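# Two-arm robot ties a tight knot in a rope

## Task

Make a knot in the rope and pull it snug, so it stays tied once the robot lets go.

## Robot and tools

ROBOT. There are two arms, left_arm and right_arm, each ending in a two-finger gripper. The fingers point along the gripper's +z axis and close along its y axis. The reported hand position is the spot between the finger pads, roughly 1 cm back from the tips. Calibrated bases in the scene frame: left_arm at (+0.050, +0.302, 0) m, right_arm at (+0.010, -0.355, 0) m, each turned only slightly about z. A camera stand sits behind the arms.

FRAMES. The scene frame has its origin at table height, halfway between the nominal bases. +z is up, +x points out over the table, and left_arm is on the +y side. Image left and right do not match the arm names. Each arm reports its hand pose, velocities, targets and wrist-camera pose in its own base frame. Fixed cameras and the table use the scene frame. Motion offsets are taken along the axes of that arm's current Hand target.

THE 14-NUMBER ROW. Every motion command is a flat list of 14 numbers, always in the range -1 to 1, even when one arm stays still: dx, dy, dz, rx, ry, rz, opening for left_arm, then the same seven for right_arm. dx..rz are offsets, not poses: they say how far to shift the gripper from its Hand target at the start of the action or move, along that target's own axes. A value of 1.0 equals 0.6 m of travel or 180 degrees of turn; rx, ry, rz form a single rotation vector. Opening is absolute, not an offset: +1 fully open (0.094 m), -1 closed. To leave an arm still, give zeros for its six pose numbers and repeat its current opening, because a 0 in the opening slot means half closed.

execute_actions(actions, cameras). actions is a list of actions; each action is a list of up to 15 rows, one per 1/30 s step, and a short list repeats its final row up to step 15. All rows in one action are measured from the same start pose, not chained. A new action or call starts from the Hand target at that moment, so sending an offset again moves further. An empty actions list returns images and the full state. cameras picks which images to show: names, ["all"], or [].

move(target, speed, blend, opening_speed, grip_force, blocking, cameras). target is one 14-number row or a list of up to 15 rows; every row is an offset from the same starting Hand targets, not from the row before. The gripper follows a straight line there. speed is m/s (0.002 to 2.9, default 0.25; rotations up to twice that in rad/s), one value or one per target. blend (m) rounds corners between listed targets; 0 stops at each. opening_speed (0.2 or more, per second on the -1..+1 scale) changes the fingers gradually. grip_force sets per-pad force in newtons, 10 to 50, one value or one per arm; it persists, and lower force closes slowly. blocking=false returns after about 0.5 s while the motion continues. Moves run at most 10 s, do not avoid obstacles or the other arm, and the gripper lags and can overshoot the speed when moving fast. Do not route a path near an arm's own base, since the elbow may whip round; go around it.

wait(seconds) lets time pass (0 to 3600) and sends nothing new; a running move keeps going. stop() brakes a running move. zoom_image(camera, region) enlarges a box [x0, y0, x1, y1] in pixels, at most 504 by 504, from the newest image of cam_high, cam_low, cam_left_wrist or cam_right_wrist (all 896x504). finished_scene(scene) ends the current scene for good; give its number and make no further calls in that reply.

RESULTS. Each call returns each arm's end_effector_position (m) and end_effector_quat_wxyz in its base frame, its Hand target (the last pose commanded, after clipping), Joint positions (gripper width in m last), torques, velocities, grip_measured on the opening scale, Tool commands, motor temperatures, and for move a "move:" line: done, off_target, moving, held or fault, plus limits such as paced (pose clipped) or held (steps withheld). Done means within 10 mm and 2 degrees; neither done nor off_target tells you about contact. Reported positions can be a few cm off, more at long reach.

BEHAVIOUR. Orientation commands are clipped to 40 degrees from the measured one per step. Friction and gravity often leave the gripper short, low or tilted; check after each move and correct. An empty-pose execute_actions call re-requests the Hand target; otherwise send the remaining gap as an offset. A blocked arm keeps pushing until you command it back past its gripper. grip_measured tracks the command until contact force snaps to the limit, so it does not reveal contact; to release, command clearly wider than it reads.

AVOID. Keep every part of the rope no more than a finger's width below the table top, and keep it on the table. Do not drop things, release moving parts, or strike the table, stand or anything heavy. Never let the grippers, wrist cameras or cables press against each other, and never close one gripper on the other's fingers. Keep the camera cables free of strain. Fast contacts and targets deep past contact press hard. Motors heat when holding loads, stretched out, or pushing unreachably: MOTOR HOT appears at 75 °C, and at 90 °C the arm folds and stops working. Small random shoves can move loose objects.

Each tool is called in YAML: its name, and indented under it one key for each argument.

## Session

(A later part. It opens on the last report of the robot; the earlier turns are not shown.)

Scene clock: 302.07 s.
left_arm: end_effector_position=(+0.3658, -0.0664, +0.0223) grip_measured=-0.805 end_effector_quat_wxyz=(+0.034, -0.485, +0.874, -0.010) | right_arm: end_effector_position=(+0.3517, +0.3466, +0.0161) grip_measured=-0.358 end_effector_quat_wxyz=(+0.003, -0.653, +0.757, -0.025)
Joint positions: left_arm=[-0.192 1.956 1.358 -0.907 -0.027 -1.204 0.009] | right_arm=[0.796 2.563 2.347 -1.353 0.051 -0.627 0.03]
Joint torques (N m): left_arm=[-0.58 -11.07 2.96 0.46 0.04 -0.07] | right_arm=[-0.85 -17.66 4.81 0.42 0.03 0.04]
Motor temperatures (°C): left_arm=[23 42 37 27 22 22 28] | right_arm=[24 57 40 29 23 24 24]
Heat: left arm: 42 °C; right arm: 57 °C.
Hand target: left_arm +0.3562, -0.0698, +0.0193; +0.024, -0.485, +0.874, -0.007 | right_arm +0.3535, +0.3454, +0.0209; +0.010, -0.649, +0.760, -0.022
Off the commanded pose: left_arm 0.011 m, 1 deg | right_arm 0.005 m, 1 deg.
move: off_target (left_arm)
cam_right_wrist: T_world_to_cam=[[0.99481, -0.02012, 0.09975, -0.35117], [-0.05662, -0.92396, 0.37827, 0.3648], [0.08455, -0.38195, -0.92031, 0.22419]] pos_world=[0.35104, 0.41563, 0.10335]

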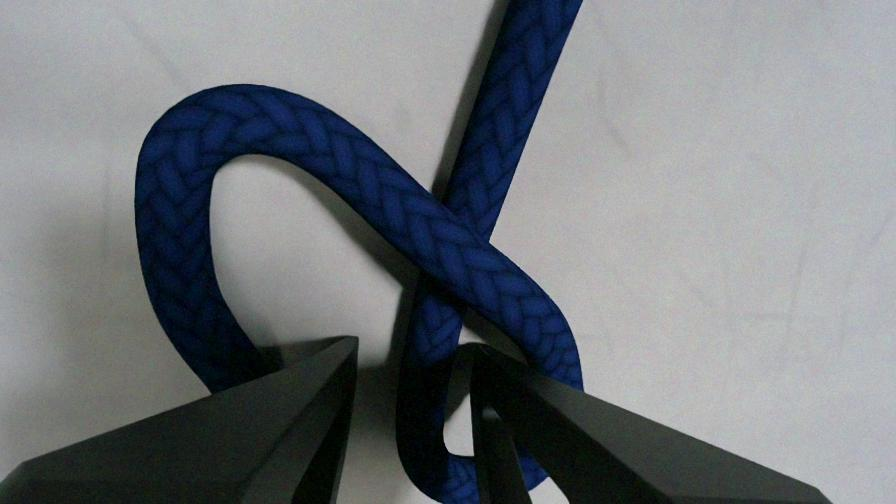

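move:
  target:
    - [0,0,0,0,0,0,-1,0,0,0.004,0,0,0,-1]
    - [0,0,0,0,0,0,-1,0,0,-0.08,0,0,0,-1]
  speed: 0.1
  opening_speed: 1.5
  cameras: ["cam_right_wrist","cam_high"]

Scene clock: 310.10 s.
left_arm: end_effector_position=(+0.3658, -0.0664, +0.0223) grip_measured=-0.805 end_effector_quat_wxyz=(+0.034, -0.485, +0.874, -0.010) | right_arm: end_effector_position=(+0.3501, +0.3449, +0.0708) grip_measured=-0.798 end_effector_quat_wxyz=(+0.012, -0.652, +0.758, -0.025)
Joint positions: left_arm=[-0.192 1.956 1.358 -0.907 -0.027 -1.204 0.009] | right_arm=[0.796 2.57 2.579 -1.56 0.051 -0.626 0.009]
Joint torques (N m): left_arm=[-0.58 -11.07 2.96 0.47 0.05 -0.07] | right_arm=[-0.32 -13.65 7.88 0.33 -0.03 0.06]
Motor temperatures (°C): left_arm=[23 43 35 27 22 22 28] | right_arm=[24 59 40 29 23 24 24]
Heat: left arm: 43 °C; right arm: 59 °C.
Hand target: left_arm +0.3562, -0.0698, +0.0193; +0.024, -0.485, +0.874, -0.007 | right_arm +0.3514, +0.3464, +0.0687; +0.010, -0.649, +0.760, -0.022
Off the commanded pose: left_arm 0.011 m, 1 deg | right_arm 0.003 m, 1 deg.
joint sent to its limit (right arm) — joint 4 (wrist pitch), lower limit. The joint targets still meet the commanded pose.
move: done
cam_right_wrist: T_world_to_cam=[[0.99347, -0.02256, 0.1118, -0.35453], [-0.06226, -0.92858, 0.36589, 0.34692], [0.09556, -0.37046, -0.92392, 0.26643]] pos_world=[0.34835, 0.41284, 0.15886]
Images, in order (width x height): cam_high 896x504, cam_right_wrist 896x504.

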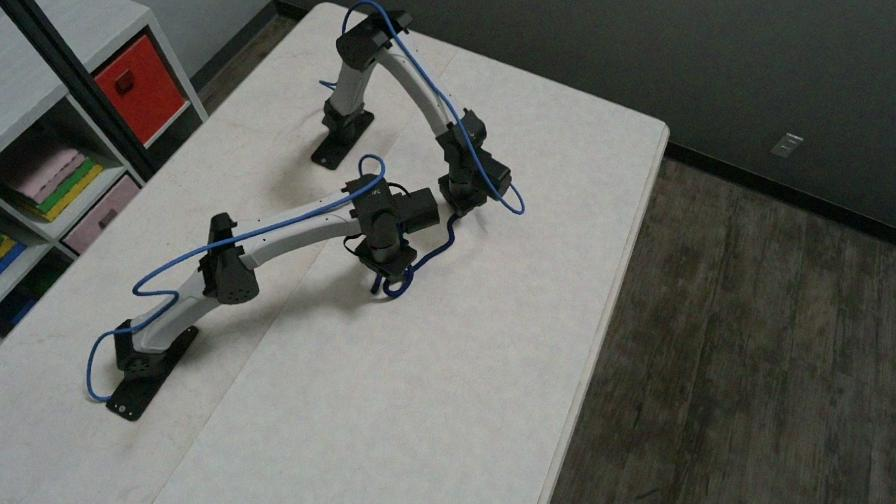

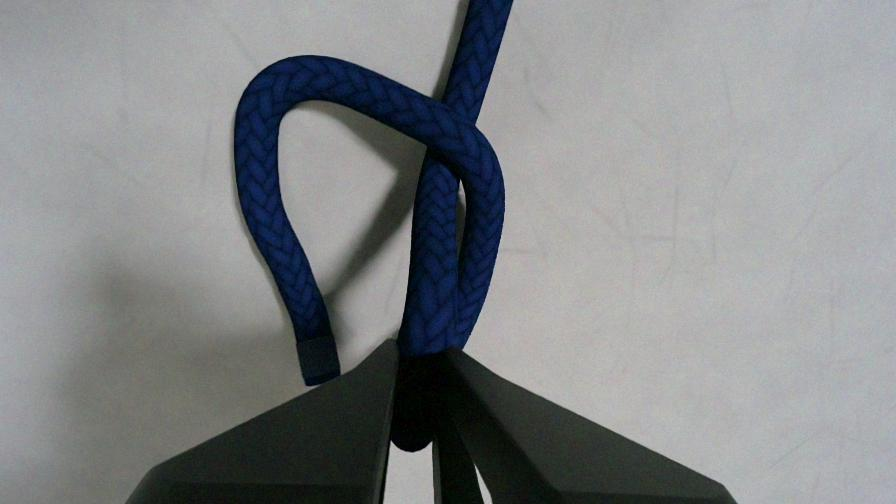

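move:
  target:
    - [0.08,0,0,0,0,0,-1,0.099,-0.016,0,0,0,0,-1]
    - [0.08,0,0,0,0,0,-1,0.099,-0.016,0.08,0,0,0,-1]
    - [0.08,0,0,0,0,0,-1,0.099,-0.016,0.08,0,0,0,-0.2]
    - [0.08,0,0,0,0,0,-1,0.099,-0.016,-0.04,0,0,0,-0.2]
  speed: 0.12
  cameras: ["cam_right_wrist","cam_high"]

Scene clock: 339.23 s.
left_arm: end_effector_position=(+0.3402, -0.1077, +0.0216) grip_measured=-0.805 end_effector_quat_wxyz=(+0.033, -0.485, +0.874, -0.010) | right_arm: end_effector_position=(+0.3486, +0.2824, +0.0839) grip_measured=-0.202 end_effector_quat_wxyz=(-0.003, -0.647, +0.762, -0.026)
Joint positions: left_arm=[-0.324 1.909 1.289 -0.891 -0.035 -1.335 0.009] | right_arm=[0.701 2.315 2.17 -1.431 0.051 -0.708 0.037]
Joint torques (N m): left_arm=[-0.65 -10.32 2.88 0.5 0.06 -0.07] | right_arm=[-0.29 -14.75 8.34 0.26 -0.09 -0.06]
Motor temperatures (°C): left_arm=[23 45 33 26 22 22 29] | right_arm=[24 55 43 28 23 24 25]
Heat: left arm: 45 °C; right arm: 55 °C.
Hand target: left_arm +0.3308, -0.1106, +0.0177; +0.024, -0.485, +0.874, -0.007 | right_arm +0.3505, +0.2867, +0.0940; +0.009, -0.649, +0.760, -0.022
Off the commanded pose: left_arm 0.011 m, 1 deg | right_arm 0.011 m, 1 deg.
move: off_target (left_arm, right_arm)
cam_right_wrist: T_world_to_cam=[[0.99525, -0.03391, 0.09131, -0.3516], [-0.06677, -0.92002, 0.38614, 0.28144], [0.07092, -0.3904, -0.91791, 0.26922]] pos_world=[0.34963, 0.35212, 0.17055]
Images, in order (width x height): cam_high 896x504, cam_right_wrist 896x504.

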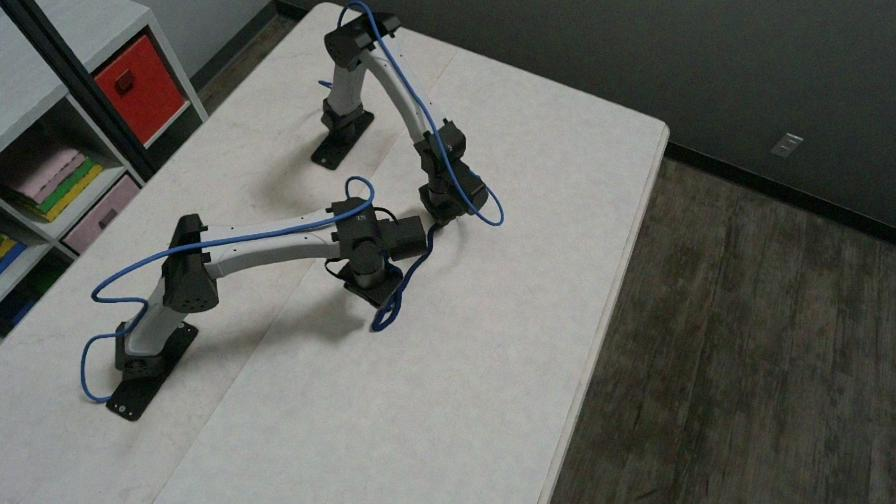

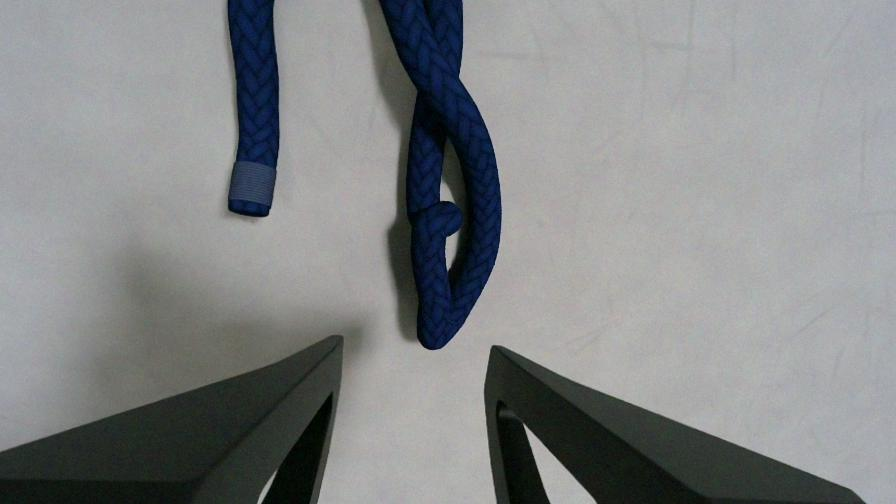

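zoom_image:
  camera: "cam_right_wrist"
  region: [200, 0, 640, 380]

zoom_image:
  camera: "cam_high"
  region: [340, 200, 480, 350]

Scaled by 1.145 from the camera's image (finer frame: 1280x720).

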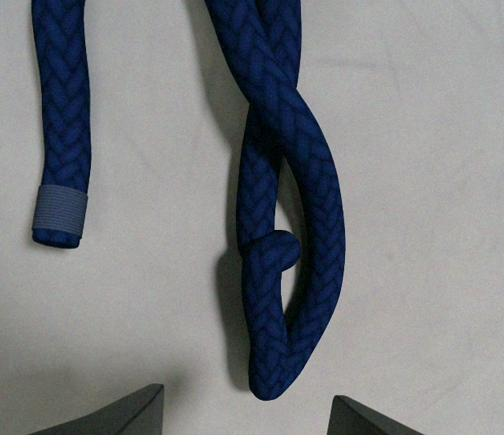

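Scaled by 3.360 from the camera's image (finer frame: 1280x720).

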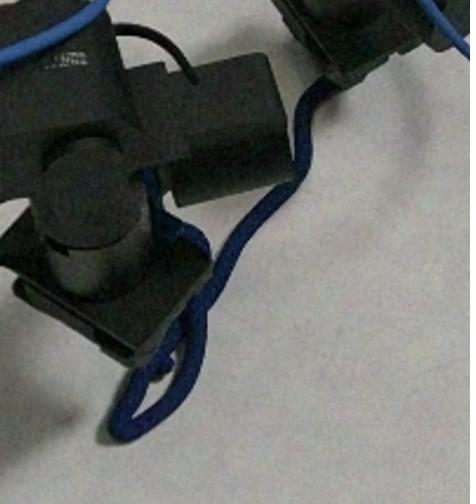

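move:
  target: [0,0,0,0,0,0,-1,-0.022,-0.0177,0.107,0,0,0,-0.36]
  speed: 0.12
  cameras: ["cam_right_wrist"]

Scene clock: 373.57 s.
left_arm: end_effector_position=(+0.3402, -0.1077, +0.0216) grip_measured=-0.805 end_effector_quat_wxyz=(+0.033, -0.485, +0.874, -0.010) | right_arm: end_effector_position=(+0.3661, +0.2972, +0.0399) grip_measured=-0.358 end_effector_quat_wxyz=(+0.017, -0.647, +0.762, -0.026)
Joint positions: left_arm=[-0.324 1.909 1.289 -0.891 -0.035 -1.335 0.009] | right_arm=[0.701 2.379 2.106 -1.264 0.051 -0.708 0.03]
Joint torques (N m): left_arm=[-0.65 -10.33 2.89 0.5 0.06 -0.07] | right_arm=[-0.57 -12.79 5.89 0.55 -0.05 -0.13]
Motor temperatures (°C): left_arm=[23 47 33 26 22 22 29] | right_arm=[24 64 46 28 23 24 24]
Heat: left arm: 47 °C; right arm: 64 °C.
Hand target: left_arm +0.3308, -0.1106, +0.0177; +0.024, -0.485, +0.874, -0.007 | right_arm +0.3659, +0.2967, +0.0302; +0.010, -0.649, +0.760, -0.022
Off the commanded pose: left_arm 0.011 m, 1 deg | right_arm 0.010 m, 1 deg.
move: done
cam_right_wrist: T_world_to_cam=[[0.99203, -0.03659, 0.1206, -0.36369], [-0.07808, -0.92958, 0.36025, 0.32118], [0.09892, -0.3668, -0.92503, 0.21643]] pos_world=[0.36446, 0.36464, 0.12836]

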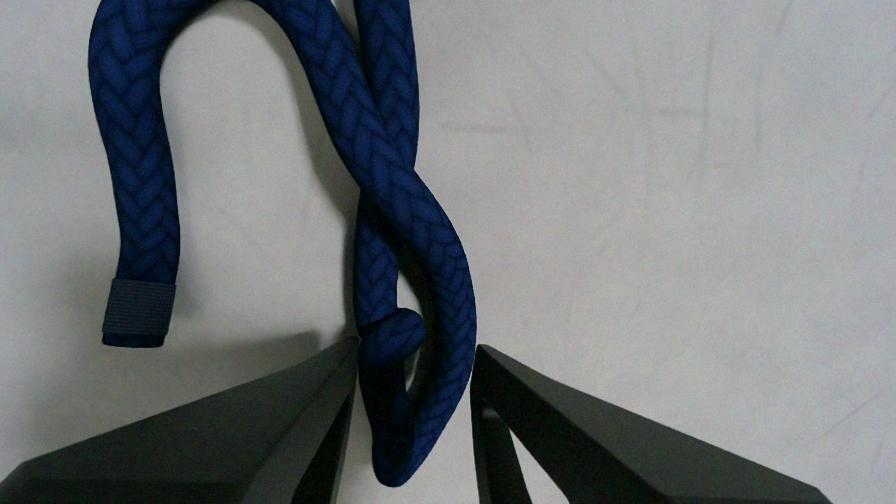

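move:
  target: [0,0,0,0,0,0,-1,0.0017,0.0109,0.022,0,0,0,-0.53]
  speed: 0.1
  cameras: ["cam_right_wrist"]

Scene clock: 382.27 s.
left_arm: end_effector_position=(+0.3402, -0.1077, +0.0216) grip_measured=-0.805 end_effector_quat_wxyz=(+0.033, -0.485, +0.874, -0.010) | right_arm: end_effector_position=(+0.3629, +0.2945, +0.0214) grip_measured=-0.528 end_effector_quat_wxyz=(+0.011, -0.647, +0.762, -0.026)
Joint positions: left_arm=[-0.324 1.909 1.289 -0.891 -0.035 -1.335 0.009] | right_arm=[0.701 2.379 2.033 -1.202 0.051 -0.708 0.022]
Joint torques (N m): left_arm=[-0.64 -10.32 2.88 0.5 0.06 -0.08] | right_arm=[0.02 -14.32 4.93 0.54 -0.04 -0.09]
Motor temperatures (°C): left_arm=[23 48 32 26 22 22 29] | right_arm=[24 60 44 28 23 24 24]
Heat: left arm: 48 °C; right arm: 60 °C.
Hand target: left_arm +0.3308, -0.1106, +0.0177; +0.024, -0.485, +0.874, -0.007 | right_arm +0.3598, +0.2964, +0.0167; +0.009, -0.649, +0.760, -0.022
Off the commanded pose: left_arm 0.011 m, 1 deg | right_arm 0.006 m, 1 deg.
move: done
cam_right_wrist: T_world_to_cam=[[0.99305, -0.03569, 0.11215, -0.35886], [-0.07485, -0.9269, 0.36777, 0.32301], [0.09082, -0.37361, -0.92313, 0.20355]] pos_world=[0.36205, 0.36263, 0.10936]

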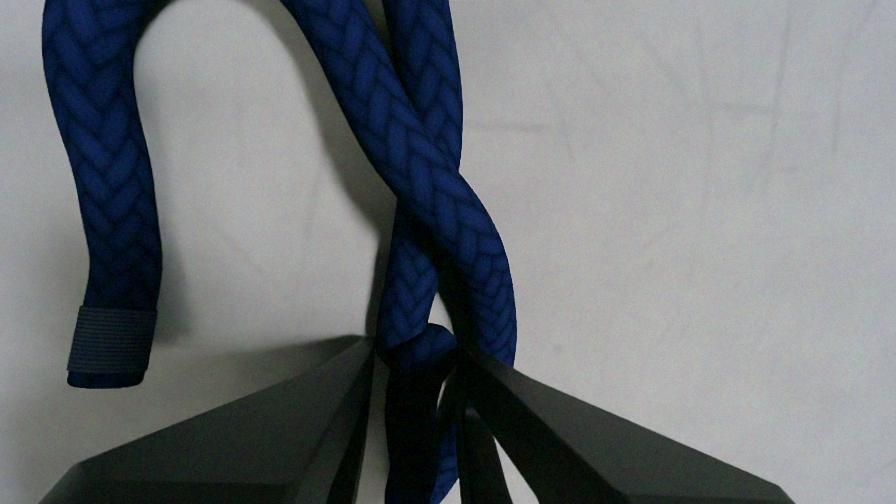

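move:
  target:
    - [0,0,0,0,0,0,0,0,0,0,0,0,0,-1]
    - [0,0,-0.15,0,0,0,0,0.119,0.0065,-0.05,0,0,0,-1]
    - [-0.106,0.145,-0.217,0,0,0,0,0.119,0.0065,0.0,0,0,0,-1]
    - [-0.106,0.145,-0.217,0,0,0,0,0.119,0.0065,0.0,0,0,0,-0.2]
    - [-0.106,0.145,-0.217,0,0,0,0,0.119,0.0065,-0.14,0,0,0,-0.2]
  speed: 0.15
  cameras: ["cam_right_wrist","cam_high"]

Scene clock: 416.47 s.
left_arm: end_effector_position=(+0.2914, -0.0122, +0.1468) grip_measured=-0.002 end_effector_quat_wxyz=(+0.031, -0.486, +0.873, -0.005) | right_arm: end_effector_position=(+0.3387, +0.2231, +0.0918) grip_measured=-0.202 end_effector_quat_wxyz=(-0.003, -0.648, +0.762, -0.026)
Joint positions: left_arm=[-0.056 1.592 1.419 -1.34 -0.024 -1.071 0.047] | right_arm=[0.605 2.101 1.854 -1.325 0.051 -0.805 0.037]
Joint torques (N m): left_arm=[0.64 -8.47 3.96 0.39 0.09 0.12] | right_arm=[-0.27 -12.64 8.5 0.33 -0.06 0]
Motor temperatures (°C): left_arm=[23 48 32 26 22 22 29] | right_arm=[24 58 40 28 23 24 24]
Heat: left arm: 48 °C; right arm: 58 °C.
Hand target: left_arm +0.2844, -0.0121, +0.1468; +0.024, -0.485, +0.874, -0.007 | right_arm +0.3410, +0.2284, +0.1015; +0.009, -0.649, +0.760, -0.022
Off the commanded pose: left_arm 0.007 m, 1 deg | right_arm 0.011 m, 1 deg.
move: off_target (right_arm)
cam_right_wrist: T_world_to_cam=[[0.99529, -0.03324, 0.09105, -0.34464], [-0.06607, -0.91996, 0.38642, 0.22296], [0.07092, -0.39061, -0.91782, 0.25411]] pos_world=[0.33973, 0.29292, 0.17845]
Images, in order (width x height): cam_high 896x504, cam_right_wrist 896x504.

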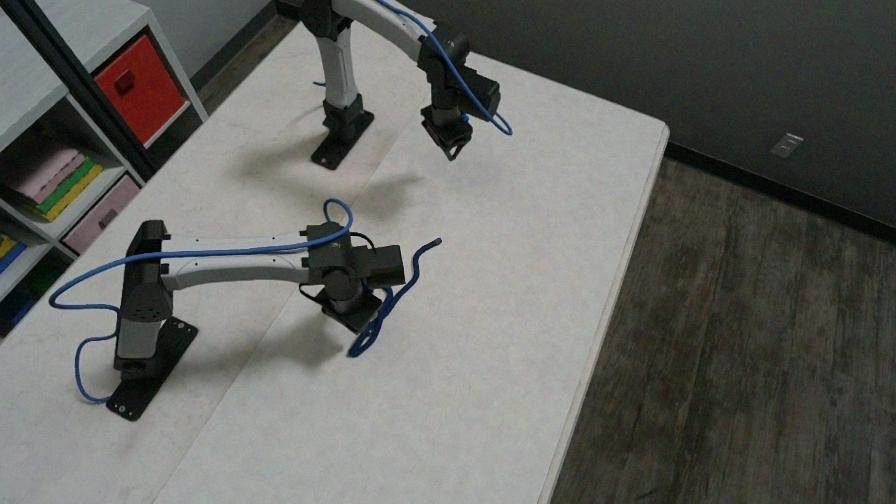

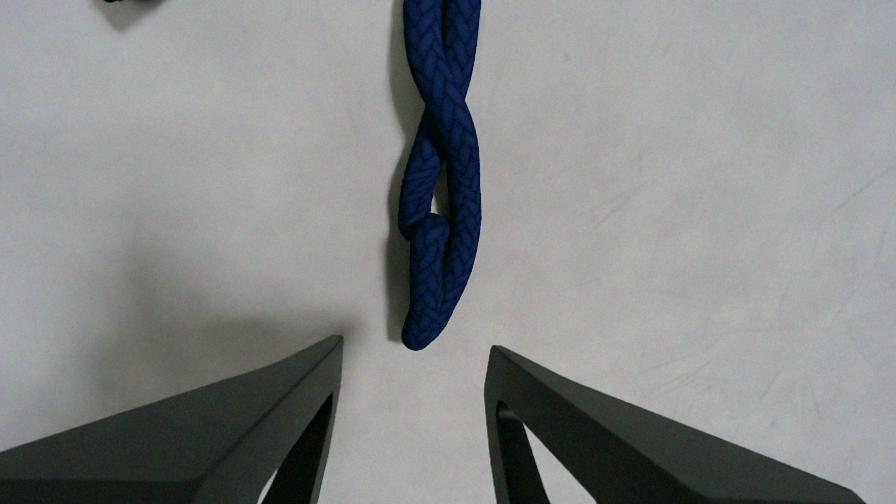

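move:
  target: [0,0,0,0,0,0,0,0.25,0.1,-0.1,0,0,0,-0.2]
  cameras: ["cam_high"]

zoom_image:
  camera: "cam_high"
  region: [310, 200, 470, 380]

Scene clock: 422.10 s.
left_arm: end_effector_position=(+0.2914, -0.0122, +0.1468) grip_measured=-0.002 end_effector_quat_wxyz=(+0.031, -0.486, +0.873, -0.005) | right_arm: end_effector_position=(+0.2624, +0.0930, +0.1610) grip_measured=-0.202 end_effector_quat_wxyz=(+0.013, -0.647, +0.762, -0.030)
Joint positions: left_arm=[-0.056 1.592 1.419 -1.34 -0.024 -1.071 0.047] | right_arm=[0.371 1.56 1.444 -1.411 0.048 -1.038 0.037]
Joint torques (N m): left_arm=[0.65 -8.47 3.96 0.39 0.09 0.12] | right_arm=[-0.84 -8.21 5.08 0.35 -0.09 -0.11]
Motor temperatures (°C): left_arm=[23 47 32 26 22 22 28] | right_arm=[24 59 40 28 23 24 24]
Heat: left arm: 47 °C; right arm: 59 °C.
Hand target: left_arm +0.2844, -0.0121, +0.1468; +0.024, -0.485, +0.874, -0.007 | right_arm +0.2558, +0.0910, +0.1609; +0.010, -0.649, +0.760, -0.022
Off the commanded pose: left_arm 0.007 m, 1 deg | right_arm 0.007 m, 1 deg.
move: done

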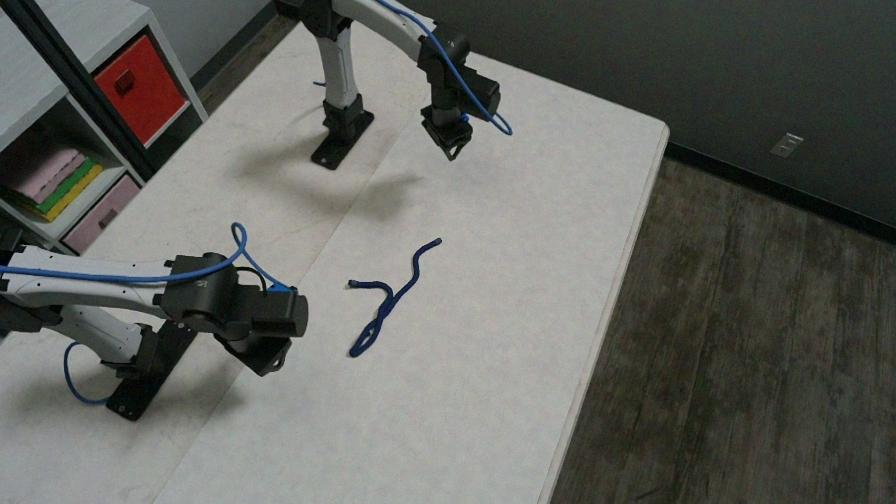

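Scaled by 2.800 from the camera's image (finer frame: 1280x720).

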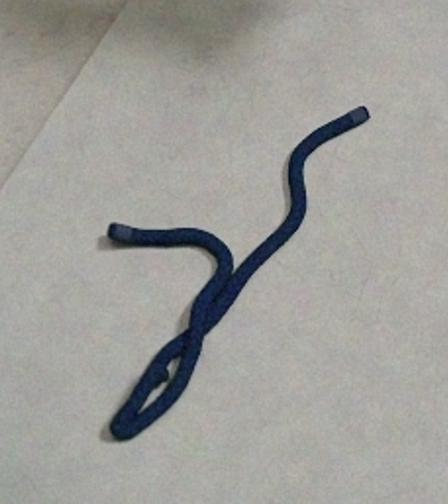

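move:
  target: [0,0,0,0,0,0,0,-0.3705,-0.016,0.1,0,0,0.344,-0.1]
  cameras: ["cam_right_wrist"]

Scene clock: 453.57 s.
left_arm: end_effector_position=(+0.2914, -0.0122, +0.1468) grip_measured=-0.002 end_effector_quat_wxyz=(+0.031, -0.486, +0.873, -0.005) | right_arm: end_effector_position=(+0.2999, +0.3040, +0.0977) grip_measured=-0.102 end_effector_quat_wxyz=(+0.017, -0.168, +0.986, -0.013)
Joint positions: left_arm=[-0.056 1.592 1.419 -1.34 -0.024 -1.071 0.047] | right_arm=[0.809 2.186 2.011 -1.384 0.04 0.471 0.042]
Joint torques (N m): left_arm=[0.64 -8.47 3.96 0.4 0.09 0.12] | right_arm=[0.16 -11.04 8.2 0.34 0.17 0.1]
Motor temperatures (°C): left_arm=[23 44 32 25 22 22 28] | right_arm=[23 50 39 27 23 24 24]
Heat: left arm: 44 °C; right arm: 50 °C.
Hand target: left_arm +0.2844, -0.0121, +0.1468; +0.024, -0.485, +0.874, -0.007 | right_arm +0.3027, +0.3076, +0.0980; +0.020, -0.166, +0.986, -0.014
Off the commanded pose: left_arm 0.007 m, 1 deg | right_arm 0.005 m, 0 deg.
move: done
cam_right_wrist: T_world_to_cam=[[0.44194, -0.89199, 0.09511, 0.12275], [-0.86104, -0.39208, 0.32386, 0.37662], [-0.25159, -0.22501, -0.94131, 0.34261]] pos_world=[0.35624, 0.33424, 0.18886]

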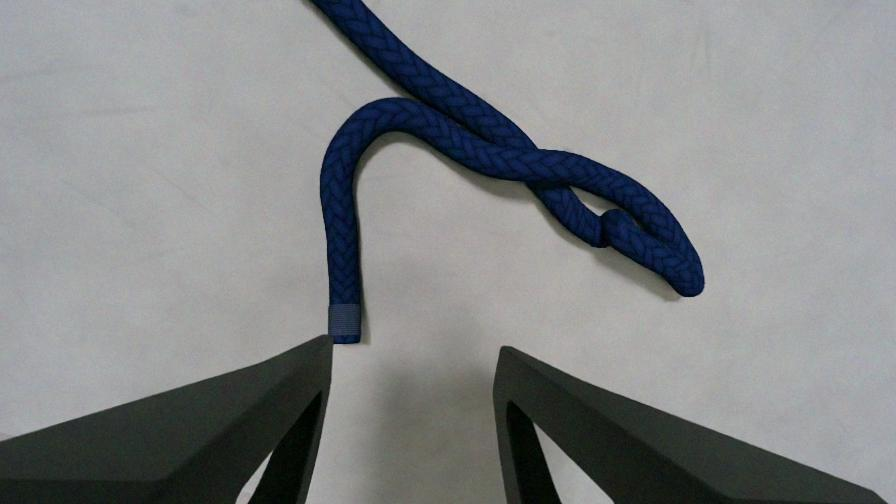

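move:
  target:
    - [0,0,0,0,0,0,0,0.0177,0.049,0.134,0,0,0,-0.1]
    - [0,0,0,0,0,0,0,0.0177,0.049,0.134,0,0,0,-1]
    - [0,0,0,0,0,0,0,0.0177,0.04,0.083,0,0,0,-1]
    - [0,0,0,0,0,0,0,-0.0123,-0.0775,0.083,0,0,-0.3,-1]
    - [0,0,0,0,0,0,0,-0.0123,-0.0775,0.13,0,0,-0.3,-1]
    - [0,0,0,0,0,0,0,-0.0123,-0.0775,0.13,0,0,-0.3,-0.3]
    - [0,0,0,0,0,0,0,-0.0123,-0.0775,-0.02,0,0,-0.3,-0.3]
  speed: 0.15
  blend: [0,0,0.01,0,0,0,0]
  cameras: ["cam_right_wrist"]

Scene clock: 480.27 s.
left_arm: end_effector_position=(+0.2914, -0.0122, +0.1468) grip_measured=-0.002 end_effector_quat_wxyz=(+0.031, -0.486, +0.873, -0.005) | right_arm: end_effector_position=(+0.3212, +0.2635, +0.1041) grip_measured=-0.302 end_effector_quat_wxyz=(+0.001, -0.594, +0.804, -0.021)
Joint positions: left_arm=[-0.056 1.592 1.419 -1.34 -0.024 -1.071 0.047] | right_arm=[0.705 2.147 1.974 -1.399 0.042 -0.569 0.033]
Joint torques (N m): left_arm=[0.65 -8.47 3.96 0.39 0.09 0.12] | right_arm=[-0.34 -12.42 8.14 0.31 0.14 -0.01]
Motor temperatures (°C): left_arm=[23 43 32 25 22 22 27] | right_arm=[23 56 41 27 23 24 24]
Heat: left arm: 43 °C; right arm: 56 °C.
Hand target: left_arm +0.2844, -0.0121, +0.1468; +0.024, -0.485, +0.874, -0.007 | right_arm +0.3243, +0.2665, +0.1120; +0.011, -0.595, +0.803, -0.022
Off the commanded pose: left_arm 0.007 m, 1 deg | right_arm 0.009 m, 1 deg.
move: done
cam_right_wrist: T_world_to_cam=[[0.98123, -0.16869, 0.09349, -0.28697], [-0.19161, -0.9079, 0.37282, 0.2927], [0.02199, -0.38373, -0.92318, 0.29696]] pos_world=[0.33114, 0.33129, 0.19185]

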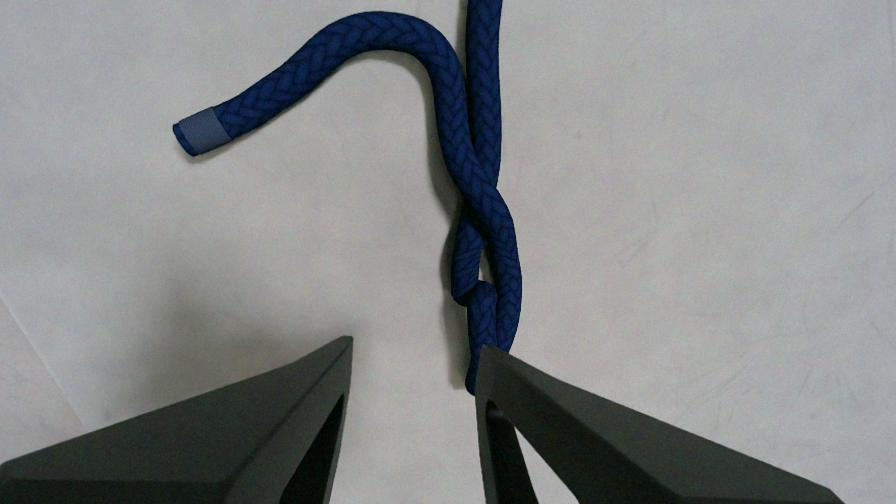

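move:
  target: [0,0,0,0,0,0,0,-0.0737,0.104,0.09,0,0,0.3,0]
  cameras: ["cam_right_wrist"]

Scene clock: 498.40 s.
left_arm: end_effector_position=(+0.2914, -0.0122, +0.1468) grip_measured=-0.002 end_effector_quat_wxyz=(+0.031, -0.486, +0.873, -0.005) | right_arm: end_effector_position=(+0.2821, +0.3269, +0.0654) grip_measured=-0.002 end_effector_quat_wxyz=(+0.026, -0.167, +0.986, -0.006)
Joint positions: left_arm=[-0.056 1.592 1.419 -1.34 -0.024 -1.071 0.047] | right_arm=[0.876 2.184 1.88 -1.234 0.042 0.539 0.047]
Joint torques (N m): left_arm=[0.64 -8.47 3.96 0.39 0.1 0.12] | right_arm=[0.13 -11.29 4.86 0.56 0.12 0.11]
Motor temperatures (°C): left_arm=[23 43 32 25 22 22 27] | right_arm=[23 58 44 27 23 24 24]
Heat: left arm: 43 °C; right arm: 58 °C.
Hand target: left_arm +0.2844, -0.0121, +0.1468; +0.024, -0.485, +0.874, -0.007 | right_arm +0.2798, +0.3257, +0.0546; +0.020, -0.166, +0.986, -0.014
Off the commanded pose: left_arm 0.007 m, 1 deg | right_arm 0.011 m, 1 deg.
move: off_target (right_arm)
cam_right_wrist: T_world_to_cam=[[0.44028, -0.89365, 0.08679, 0.1556], [-0.86613, -0.39726, 0.30333, 0.38514], [-0.23659, -0.20872, -0.94893, 0.3038]] pos_world=[0.33695, 0.35546, 0.15796]

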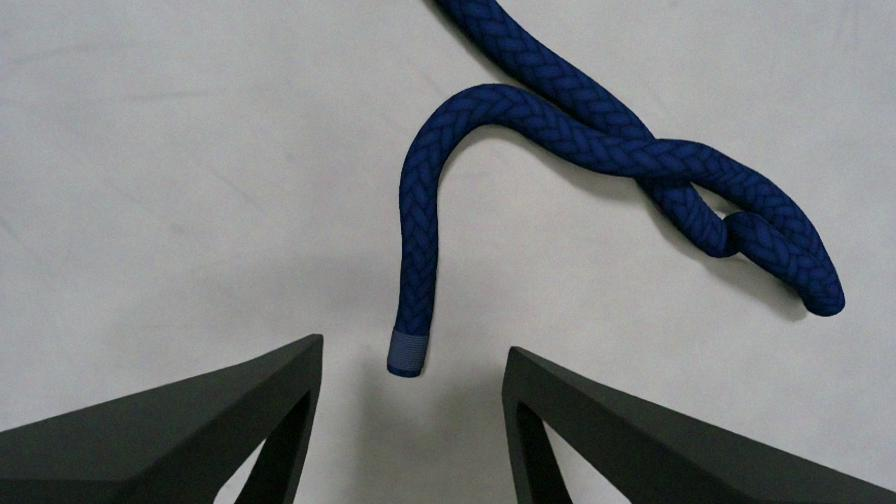

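move:
  target:
    - [0,0,0,0,0,0,0,0,0,0.074,0,0,0,0]
    - [0,0,0,0,0,0,0,0,0,0.074,0,0,0,-1]
    - [0,0,0,0,0,0,0,0,0,0.02,0,0,0,-1]
  speed: 0.12
  cameras: ["cam_right_wrist"]

Scene clock: 505.70 s.
left_arm: end_effector_position=(+0.2914, -0.0122, +0.1468) grip_measured=-0.002 end_effector_quat_wxyz=(+0.031, -0.486, +0.873, -0.005) | right_arm: end_effector_position=(+0.2758, +0.3193, +0.0298) grip_measured=-0.830 end_effector_quat_wxyz=(+0.005, -0.168, +0.986, -0.023)
Joint positions: left_arm=[-0.056 1.592 1.419 -1.34 -0.024 -1.071 0.047] | right_arm=[0.876 2.22 1.795 -1.169 0.042 0.54 0.008]
Joint torques (N m): left_arm=[0.64 -8.47 3.96 0.39 0.09 0.12] | right_arm=[-0.16 -14.49 8.14 0.26 0.07 0.08]
Motor temperatures (°C): left_arm=[23 43 32 25 22 22 27] | right_arm=[23 57 44 27 23 24 24]
Heat: left arm: 43 °C; right arm: 57 °C.
Hand target: left_arm +0.2844, -0.0121, +0.1468; +0.024, -0.485, +0.874, -0.007 | right_arm +0.2804, +0.3255, +0.0427; +0.020, -0.166, +0.986, -0.014
Off the commanded pose: left_arm 0.007 m, 1 deg | right_arm 0.015 m, 2 deg.
move: off_target (right_arm)
cam_right_wrist: T_world_to_cam=[[0.44303, -0.88986, 0.10901, 0.15211], [-0.85485, -0.38268, 0.3504, 0.37824], [-0.27009, -0.24842, -0.93023, 0.28829]] pos_world=[0.33382, 0.35172, 0.11906]

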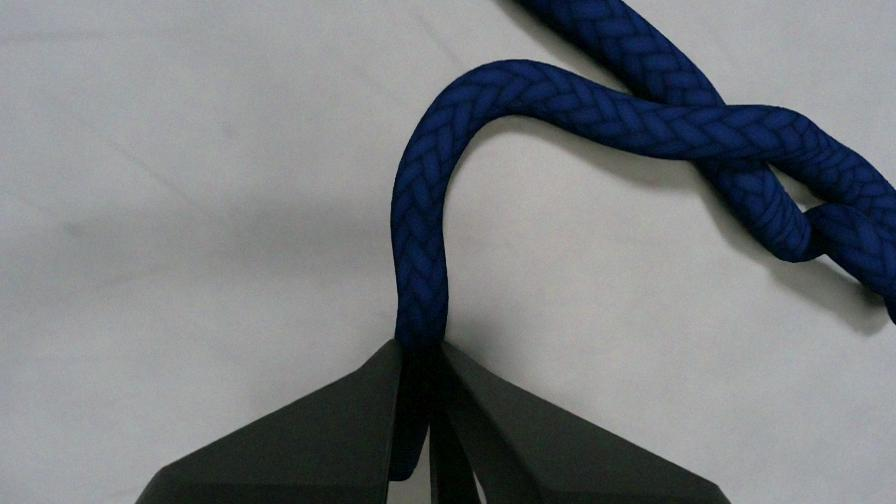

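move:
  target:
    - [0,0,0,0,0,0,0,0,-0.01,-0.03,0,0,-0.1,-1]
    - [0,0,0,0,0,0,0,-0.032,-0.146,-0.02,0,0,-0.417,-1]
    - [0,0,0,0,0,0,0,-0.032,-0.146,0.04,0,0,-0.417,-1]
    - [0,0,0,0,0,0,0,-0.032,-0.146,0.04,0,0,-0.417,-0.55]
    - [0,0,0,0,0,0,0,-0.032,-0.146,-0.095,0,0,-0.417,-0.4]
  speed: 0.15
  blend: [0.01,0,0,0,0]
  cameras: ["cam_right_wrist"]

Scene clock: 530.27 s.
left_arm: end_effector_position=(+0.2914, -0.0122, +0.1468) grip_measured=-0.002 end_effector_quat_wxyz=(+0.031, -0.486, +0.873, -0.005) | right_arm: end_effector_position=(+0.3214, +0.2465, +0.0938) grip_measured=-0.403 end_effector_quat_wxyz=(+0.005, +0.731, -0.682, +0.021)
Joint positions: left_arm=[-0.056 1.592 1.419 -1.34 -0.024 -1.071 0.047] | right_arm=[0.673 2.101 1.863 -1.336 0.043 -0.966 0.028]
Joint torques (N m): left_arm=[0.64 -8.47 3.96 0.39 0.09 0.12] | right_arm=[-0.13 -12.56 8.06 0.22 0.11 -0.01]
Motor temperatures (°C): left_arm=[23 43 32 25 22 22 27] | right_arm=[23 62 45 27 23 24 25]
Heat: left arm: 43 °C; right arm: 62 °C.
Hand target: left_arm +0.2844, -0.0121, +0.1468; +0.024, -0.485, +0.874, -0.007 | right_arm +0.3246, +0.2503, +0.1033; -0.007, +0.732, -0.681, +0.023
Off the commanded pose: left_arm 0.007 m, 1 deg | right_arm 0.011 m, 1 deg.
move: off_target (right_arm); target 5's new opening was sent with right_arm's hand 0.011 m and 1 deg from that target
cam_right_wrist: T_world_to_cam=[[0.97785, 0.19412, 0.07823, -0.37611], [0.14997, -0.91061, 0.38511, 0.17085], [0.14599, -0.36485, -0.91955, 0.236]] pos_world=[0.30771, 0.31469, 0.18065]

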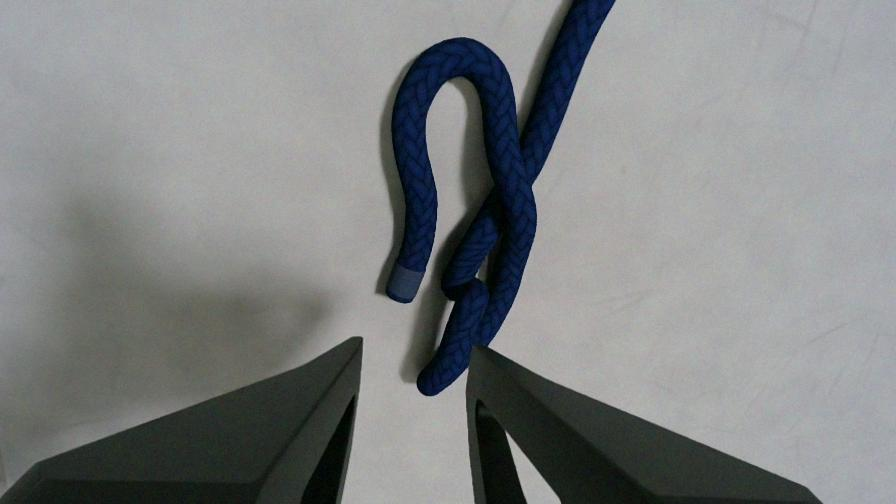

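move:
  target: [0,0,0,0,0,0,0,0.035,-0.044,0.118,0,0,0.133,-0.4]
  speed: 0.12
  cameras: ["cam_right_wrist"]

Scene clock: 545.90 s.
left_arm: end_effector_position=(+0.2914, -0.0122, +0.1468) grip_measured=-0.002 end_effector_quat_wxyz=(+0.031, -0.486, +0.873, -0.005) | right_arm: end_effector_position=(+0.3571, +0.2330, +0.0450) grip_measured=-0.402 end_effector_quat_wxyz=(+0.023, -0.579, +0.814, -0.022)
Joint positions: left_arm=[-0.056 1.592 1.419 -1.34 -0.024 -1.071 0.047] | right_arm=[0.596 2.156 1.753 -1.121 0.043 -0.642 0.028]
Joint torques (N m): left_arm=[0.64 -8.49 3.96 0.39 0.09 0.12] | right_arm=[-0.59 -10.96 4.82 0.56 0.03 0.09]
Motor temperatures (°C): left_arm=[23 43 32 25 22 22 27] | right_arm=[23 62 46 27 23 24 24]
Heat: left arm: 43 °C; right arm: 62 °C.
Hand target: left_arm +0.2844, -0.0121, +0.1468; +0.024, -0.485, +0.874, -0.007 | right_arm +0.3555, +0.2297, +0.0343; +0.012, -0.575, +0.818, -0.021
Off the commanded pose: left_arm 0.007 m, 1 deg | right_arm 0.011 m, 1 deg.
move: off_target (right_arm)
cam_right_wrist: T_world_to_cam=[[0.97049, -0.20644, 0.12463, -0.31067], [-0.23737, -0.90887, 0.34295, 0.31187], [0.04247, -0.36242, -0.93105, 0.21793]] pos_world=[0.36627, 0.2983, 0.13466]

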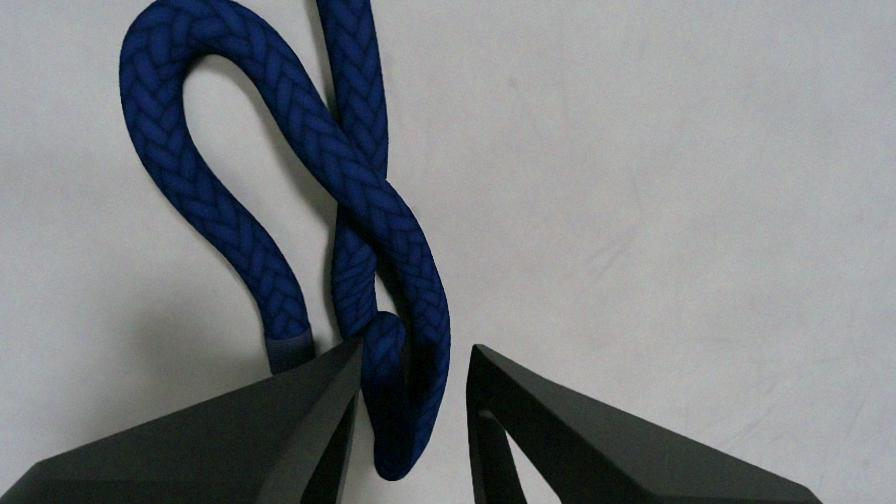

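move:
  target:
    - [0,0,0,0,0,0,0,0.0,0.0125,0.004,0,0,0,-0.53]
    - [0,0,0,0,0,0,0,0.0,0.0125,0.028,0,0,0,-0.53]
  speed: 0.1
  cameras: ["cam_right_wrist"]

Scene clock: 552.20 s.
left_arm: end_effector_position=(+0.2914, -0.0122, +0.1468) grip_measured=-0.002 end_effector_quat_wxyz=(+0.031, -0.486, +0.873, -0.005) | right_arm: end_effector_position=(+0.3531, +0.2322, +0.0279) grip_measured=-0.528 end_effector_quat_wxyz=(+0.022, -0.575, +0.818, -0.022)
Joint positions: left_arm=[-0.056 1.592 1.419 -1.34 -0.024 -1.071 0.047] | right_arm=[0.6 2.156 1.684 -1.053 0.043 -0.627 0.022]
Joint torques (N m): left_arm=[0.65 -8.49 3.97 0.39 0.1 0.12] | right_arm=[-0.14 -10.73 5 0.57 0.01 0.09]
Motor temperatures (°C): left_arm=[23 43 32 25 22 22 27] | right_arm=[23 60 45 27 23 24 24]
Heat: left arm: 43 °C; right arm: 60 °C.
Hand target: left_arm +0.2844, -0.0121, +0.1468; +0.024, -0.485, +0.874, -0.007 | right_arm +0.3492, +0.2318, +0.0172; +0.012, -0.575, +0.818, -0.021
Off the commanded pose: left_arm 0.007 m, 1 deg | right_arm 0.011 m, 1 deg.
move: off_target (right_arm)
cam_right_wrist: T_world_to_cam=[[0.96837, -0.21679, 0.12353, -0.30164], [-0.24667, -0.90631, 0.34316, 0.31875], [0.03756, -0.36278, -0.93112, 0.20372]] pos_world=[0.36307, 0.29739, 0.11756]

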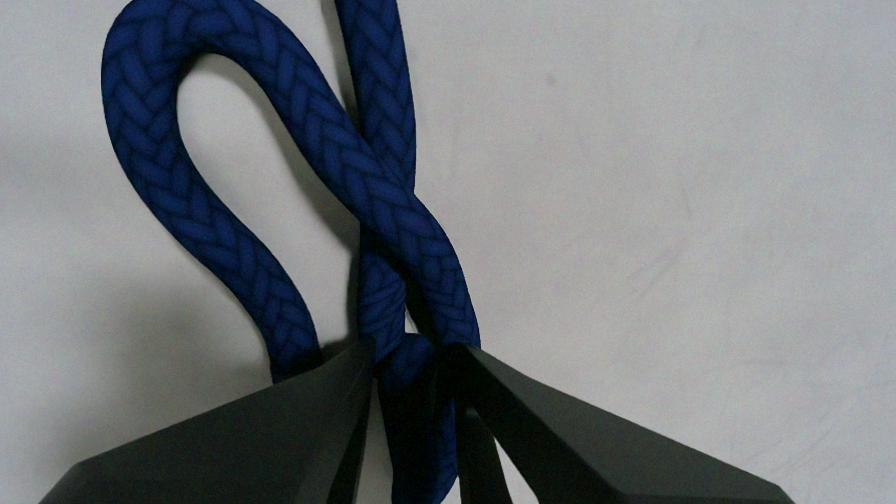

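move:
  target:
    - [0,0,0,0,0,0,0,0,0,0.01,0,0,0,-0.53]
    - [0,0,0,0,0,0,0,0,0,0.01,0,0,0,-1]
    - [0,0,0,0,0,0,0,0,0,-0.075,0,0,0,-1]
  speed: 0.1
  cameras: ["cam_right_wrist"]

Scene clock: 559.60 s.
left_arm: end_effector_position=(+0.2914, -0.0122, +0.1468) grip_measured=-0.002 end_effector_quat_wxyz=(+0.031, -0.486, +0.873, -0.005) | right_arm: end_effector_position=(+0.3427, +0.2264, +0.0447) grip_measured=-0.806 end_effector_quat_wxyz=(-0.010, -0.575, +0.818, -0.022)
Joint positions: left_arm=[-0.056 1.592 1.419 -1.34 -0.024 -1.071 0.047] | right_arm=[0.602 2.159 1.757 -1.188 0.043 -0.624 0.009]
Joint torques (N m): left_arm=[0.64 -8.47 3.97 0.39 0.09 0.12] | right_arm=[0.1 -14.76 8.38 0.21 0.05 0.03]
Motor temperatures (°C): left_arm=[23 43 32 25 22 22 27] | right_arm=[23 59 44 27 23 24 24]
Heat: left arm: 43 °C; right arm: 59 °C.
Hand target: left_arm +0.2844, -0.0121, +0.1468; +0.024, -0.485, +0.874, -0.007 | right_arm +0.3473, +0.2328, +0.0620; +0.012, -0.575, +0.818, -0.021
Off the commanded pose: left_arm 0.007 m, 1 deg | right_arm 0.019 m, 2 deg.
move: off_target (right_arm); target 2's new opening was sent with right_arm's hand 0.014 m and 1 deg from that target
cam_right_wrist: T_world_to_cam=[[0.97362, -0.21379, 0.07975, -0.29535], [-0.22787, -0.89284, 0.38847, 0.29357], [-0.01184, -0.39639, -0.91801, 0.24165]] pos_world=[0.35732, 0.29476, 0.13135]

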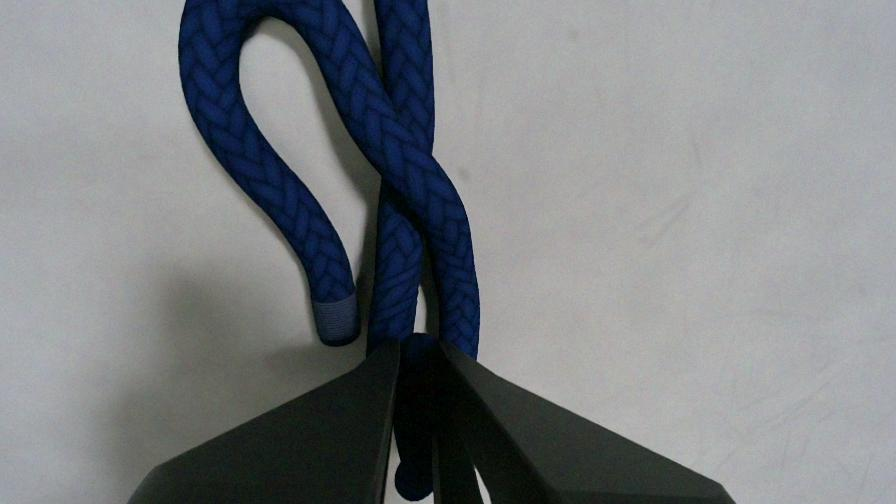

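move:
  target:
    - [0,0,0,0,0,0,0,0,0,-0.04,0,0,0,-1]
    - [0,0,0,0,0,0,0,0.0,0.09,-0.04,0,0,0,-1]
  speed: 0.1
  cameras: ["cam_right_wrist"]

Scene clock: 566.93 s.
left_arm: end_effector_position=(+0.2914, -0.0122, +0.1468) grip_measured=-0.002 end_effector_quat_wxyz=(+0.031, -0.486, +0.873, -0.005) | right_arm: end_effector_position=(+0.2972, +0.2509, +0.0775) grip_measured=-0.806 end_effector_quat_wxyz=(+0.001, -0.576, +0.817, -0.022)
Joint positions: left_arm=[-0.056 1.592 1.419 -1.34 -0.024 -1.071 0.047] | right_arm=[0.721 2.036 1.7 -1.238 0.043 -0.507 0.009]
Joint torques (N m): left_arm=[0.64 -8.47 3.96 0.39 0.09 0.12] | right_arm=[0.2 -14.02 4.88 0.43 0.04 0.01]
Motor temperatures (°C): left_arm=[23 43 32 25 22 22 26] | right_arm=[23 61 44 27 23 24 25]
Heat: left arm: 43 °C; right arm: 61 °C.
Hand target: left_arm +0.2844, -0.0121, +0.1468; +0.024, -0.485, +0.874, -0.007 | right_arm +0.2955, +0.2516, +0.0834; +0.012, -0.575, +0.818, -0.021
Off the commanded pose: left_arm 0.007 m, 1 deg | right_arm 0.006 m, 1 deg.
move: done
cam_right_wrist: T_world_to_cam=[[0.97239, -0.21329, 0.09473, -0.24943], [-0.23332, -0.89793, 0.37321, 0.29653], [0.00546, -0.385, -0.9229, 0.27326]] pos_world=[0.31023, 0.31827, 0.16515]

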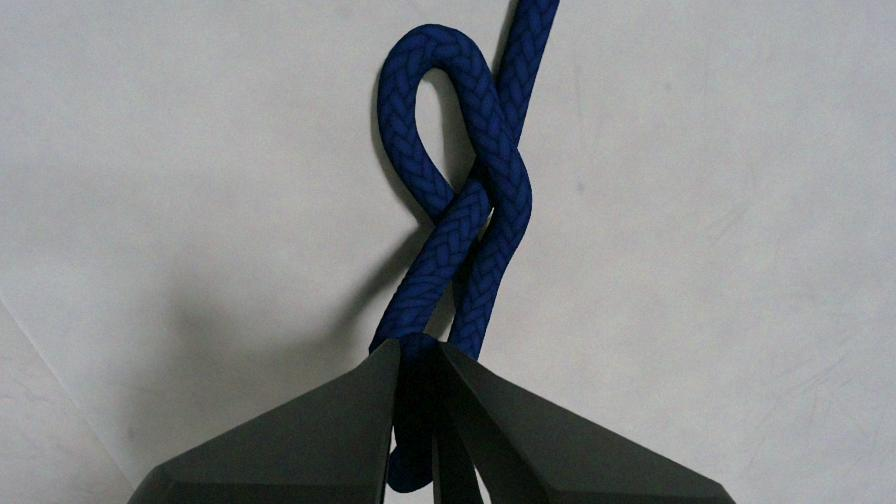

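move:
  target:
    - [0,0,0,0,0,0,0,0.0,0.0,0.1,0,0,0,-1]
    - [0,0,0,0,0,0,0,0.0,0.0,0.1,0,0,0,-0.5]
    - [0,0,0,0,0,0,0,-0.05,0,-0.02,0,0,0,-0.3]
  speed: 0.12
  cameras: ["cam_right_wrist"]

zoom_image:
  camera: "cam_right_wrist"
  region: [300, 0, 600, 400]

Scene clock: 576.60 s.
left_arm: end_effector_position=(+0.2914, -0.0122, +0.1468) grip_measured=-0.002 end_effector_quat_wxyz=(+0.031, -0.486, +0.873, -0.005) | right_arm: end_effector_position=(+0.3027, +0.2757, +0.0943) grip_measured=-0.303 end_effector_quat_wxyz=(+0.010, -0.576, +0.817, -0.020)
Joint positions: left_arm=[-0.056 1.592 1.419 -1.34 -0.024 -1.071 0.047] | right_arm=[0.757 2.101 1.865 -1.32 0.043 -0.47 0.033]
Joint torques (N m): left_arm=[0.64 -8.49 3.97 0.39 0.09 0.12] | right_arm=[-0.17 -10.43 8.43 0.4 0.09 0.12]
Motor temperatures (°C): left_arm=[23 43 32 25 22 22 26] | right_arm=[23 60 43 27 23 24 25]
Heat: left arm: 43 °C; right arm: 60 °C.
Hand target: left_arm +0.2844, -0.0121, +0.1468; +0.024, -0.485, +0.874, -0.007 | right_arm +0.3051, +0.2800, +0.0951; +0.011, -0.575, +0.818, -0.021
Off the commanded pose: left_arm 0.007 m, 1 deg | right_arm 0.005 m, 0 deg.
move: done
cam_right_wrist: T_world_to_cam=[[0.97096, -0.21492, 0.10511, -0.25117], [-0.23858, -0.90244, 0.35872, 0.31795], [0.01776, -0.37337, -0.92751, 0.29176]] pos_world=[0.31455, 0.34188, 0.18296]

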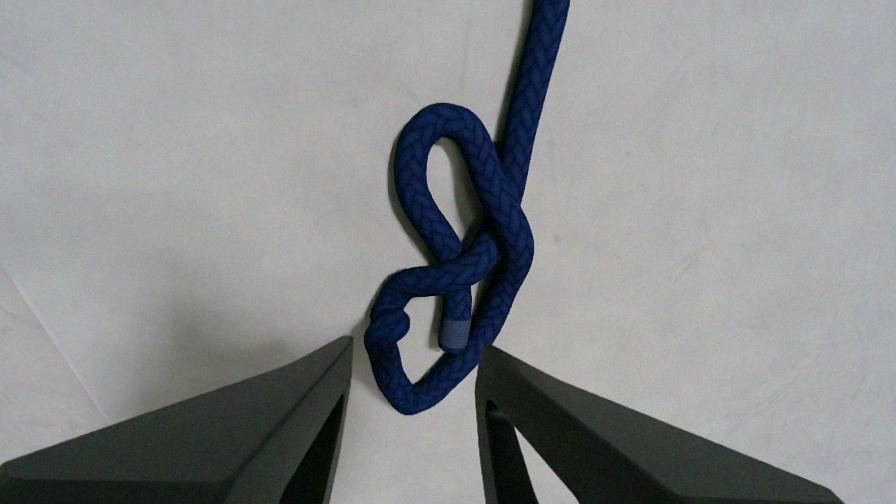

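Scaled by 1.260 from the camera's image (finer frame: 1280x720).

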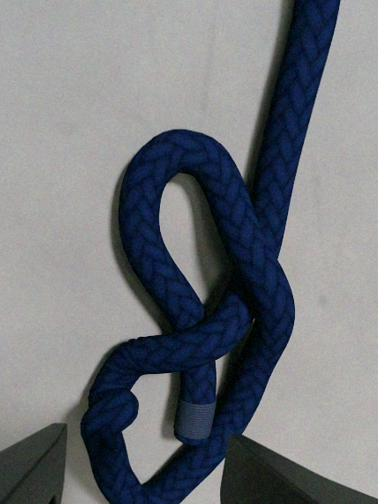

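move:
  target: [0,0,0,0,0,0,0,0.06,-0.0268,0.105,0,0,-0.03,-0.53]
  speed: 0.12
  cameras: ["cam_right_wrist"]

Scene clock: 594.20 s.
left_arm: end_effector_position=(+0.2914, -0.0122, +0.1468) grip_measured=-0.002 end_effector_quat_wxyz=(+0.031, -0.486, +0.873, -0.005) | right_arm: end_effector_position=(+0.3098, +0.2408, +0.0273) grip_measured=-0.528 end_effector_quat_wxyz=(+0.000, -0.611, +0.792, -0.023)
Joint positions: left_arm=[-0.056 1.592 1.419 -1.34 -0.024 -1.071 0.047] | right_arm=[0.681 2.084 1.57 -1.057 0.046 -0.633 0.022]
Joint torques (N m): left_arm=[0.65 -8.49 3.96 0.39 0.09 0.12] | right_arm=[-0.8 -14.68 4.82 0.5 0.07 -0.15]
Motor temperatures (°C): left_arm=[23 43 32 24 22 22 26] | right_arm=[23 59 43 27 23 24 24]
Heat: left arm: 43 °C; right arm: 59 °C.
Hand target: left_arm +0.2844, -0.0121, +0.1468; +0.024, -0.485, +0.874, -0.007 | right_arm +0.3108, +0.2393, +0.0333; +0.011, -0.613, +0.790, -0.022
Off the commanded pose: left_arm 0.007 m, 1 deg | right_arm 0.006 m, 1 deg.
move: done
cam_right_wrist: T_world_to_cam=[[0.98727, -0.12815, 0.09418, -0.28416], [-0.15452, -0.91309, 0.37736, 0.28819], [0.03763, -0.38711, -0.92127, 0.21355]] pos_world=[0.31704, 0.30939, 0.11475]

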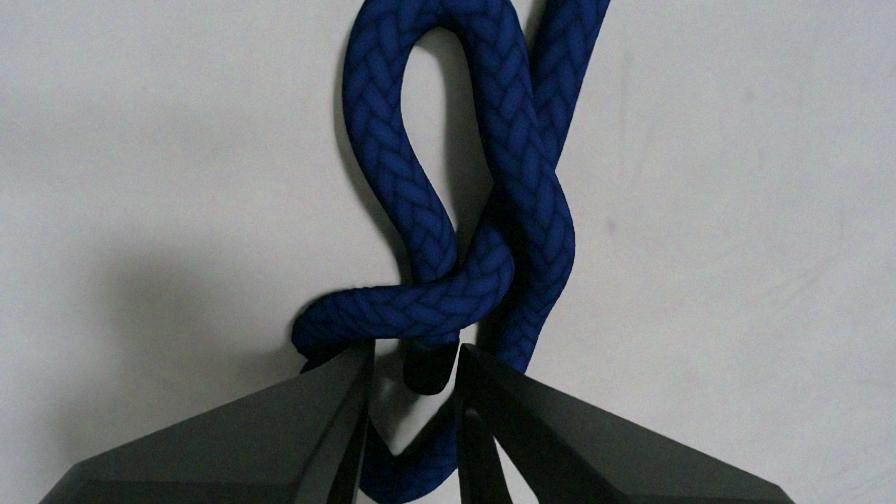

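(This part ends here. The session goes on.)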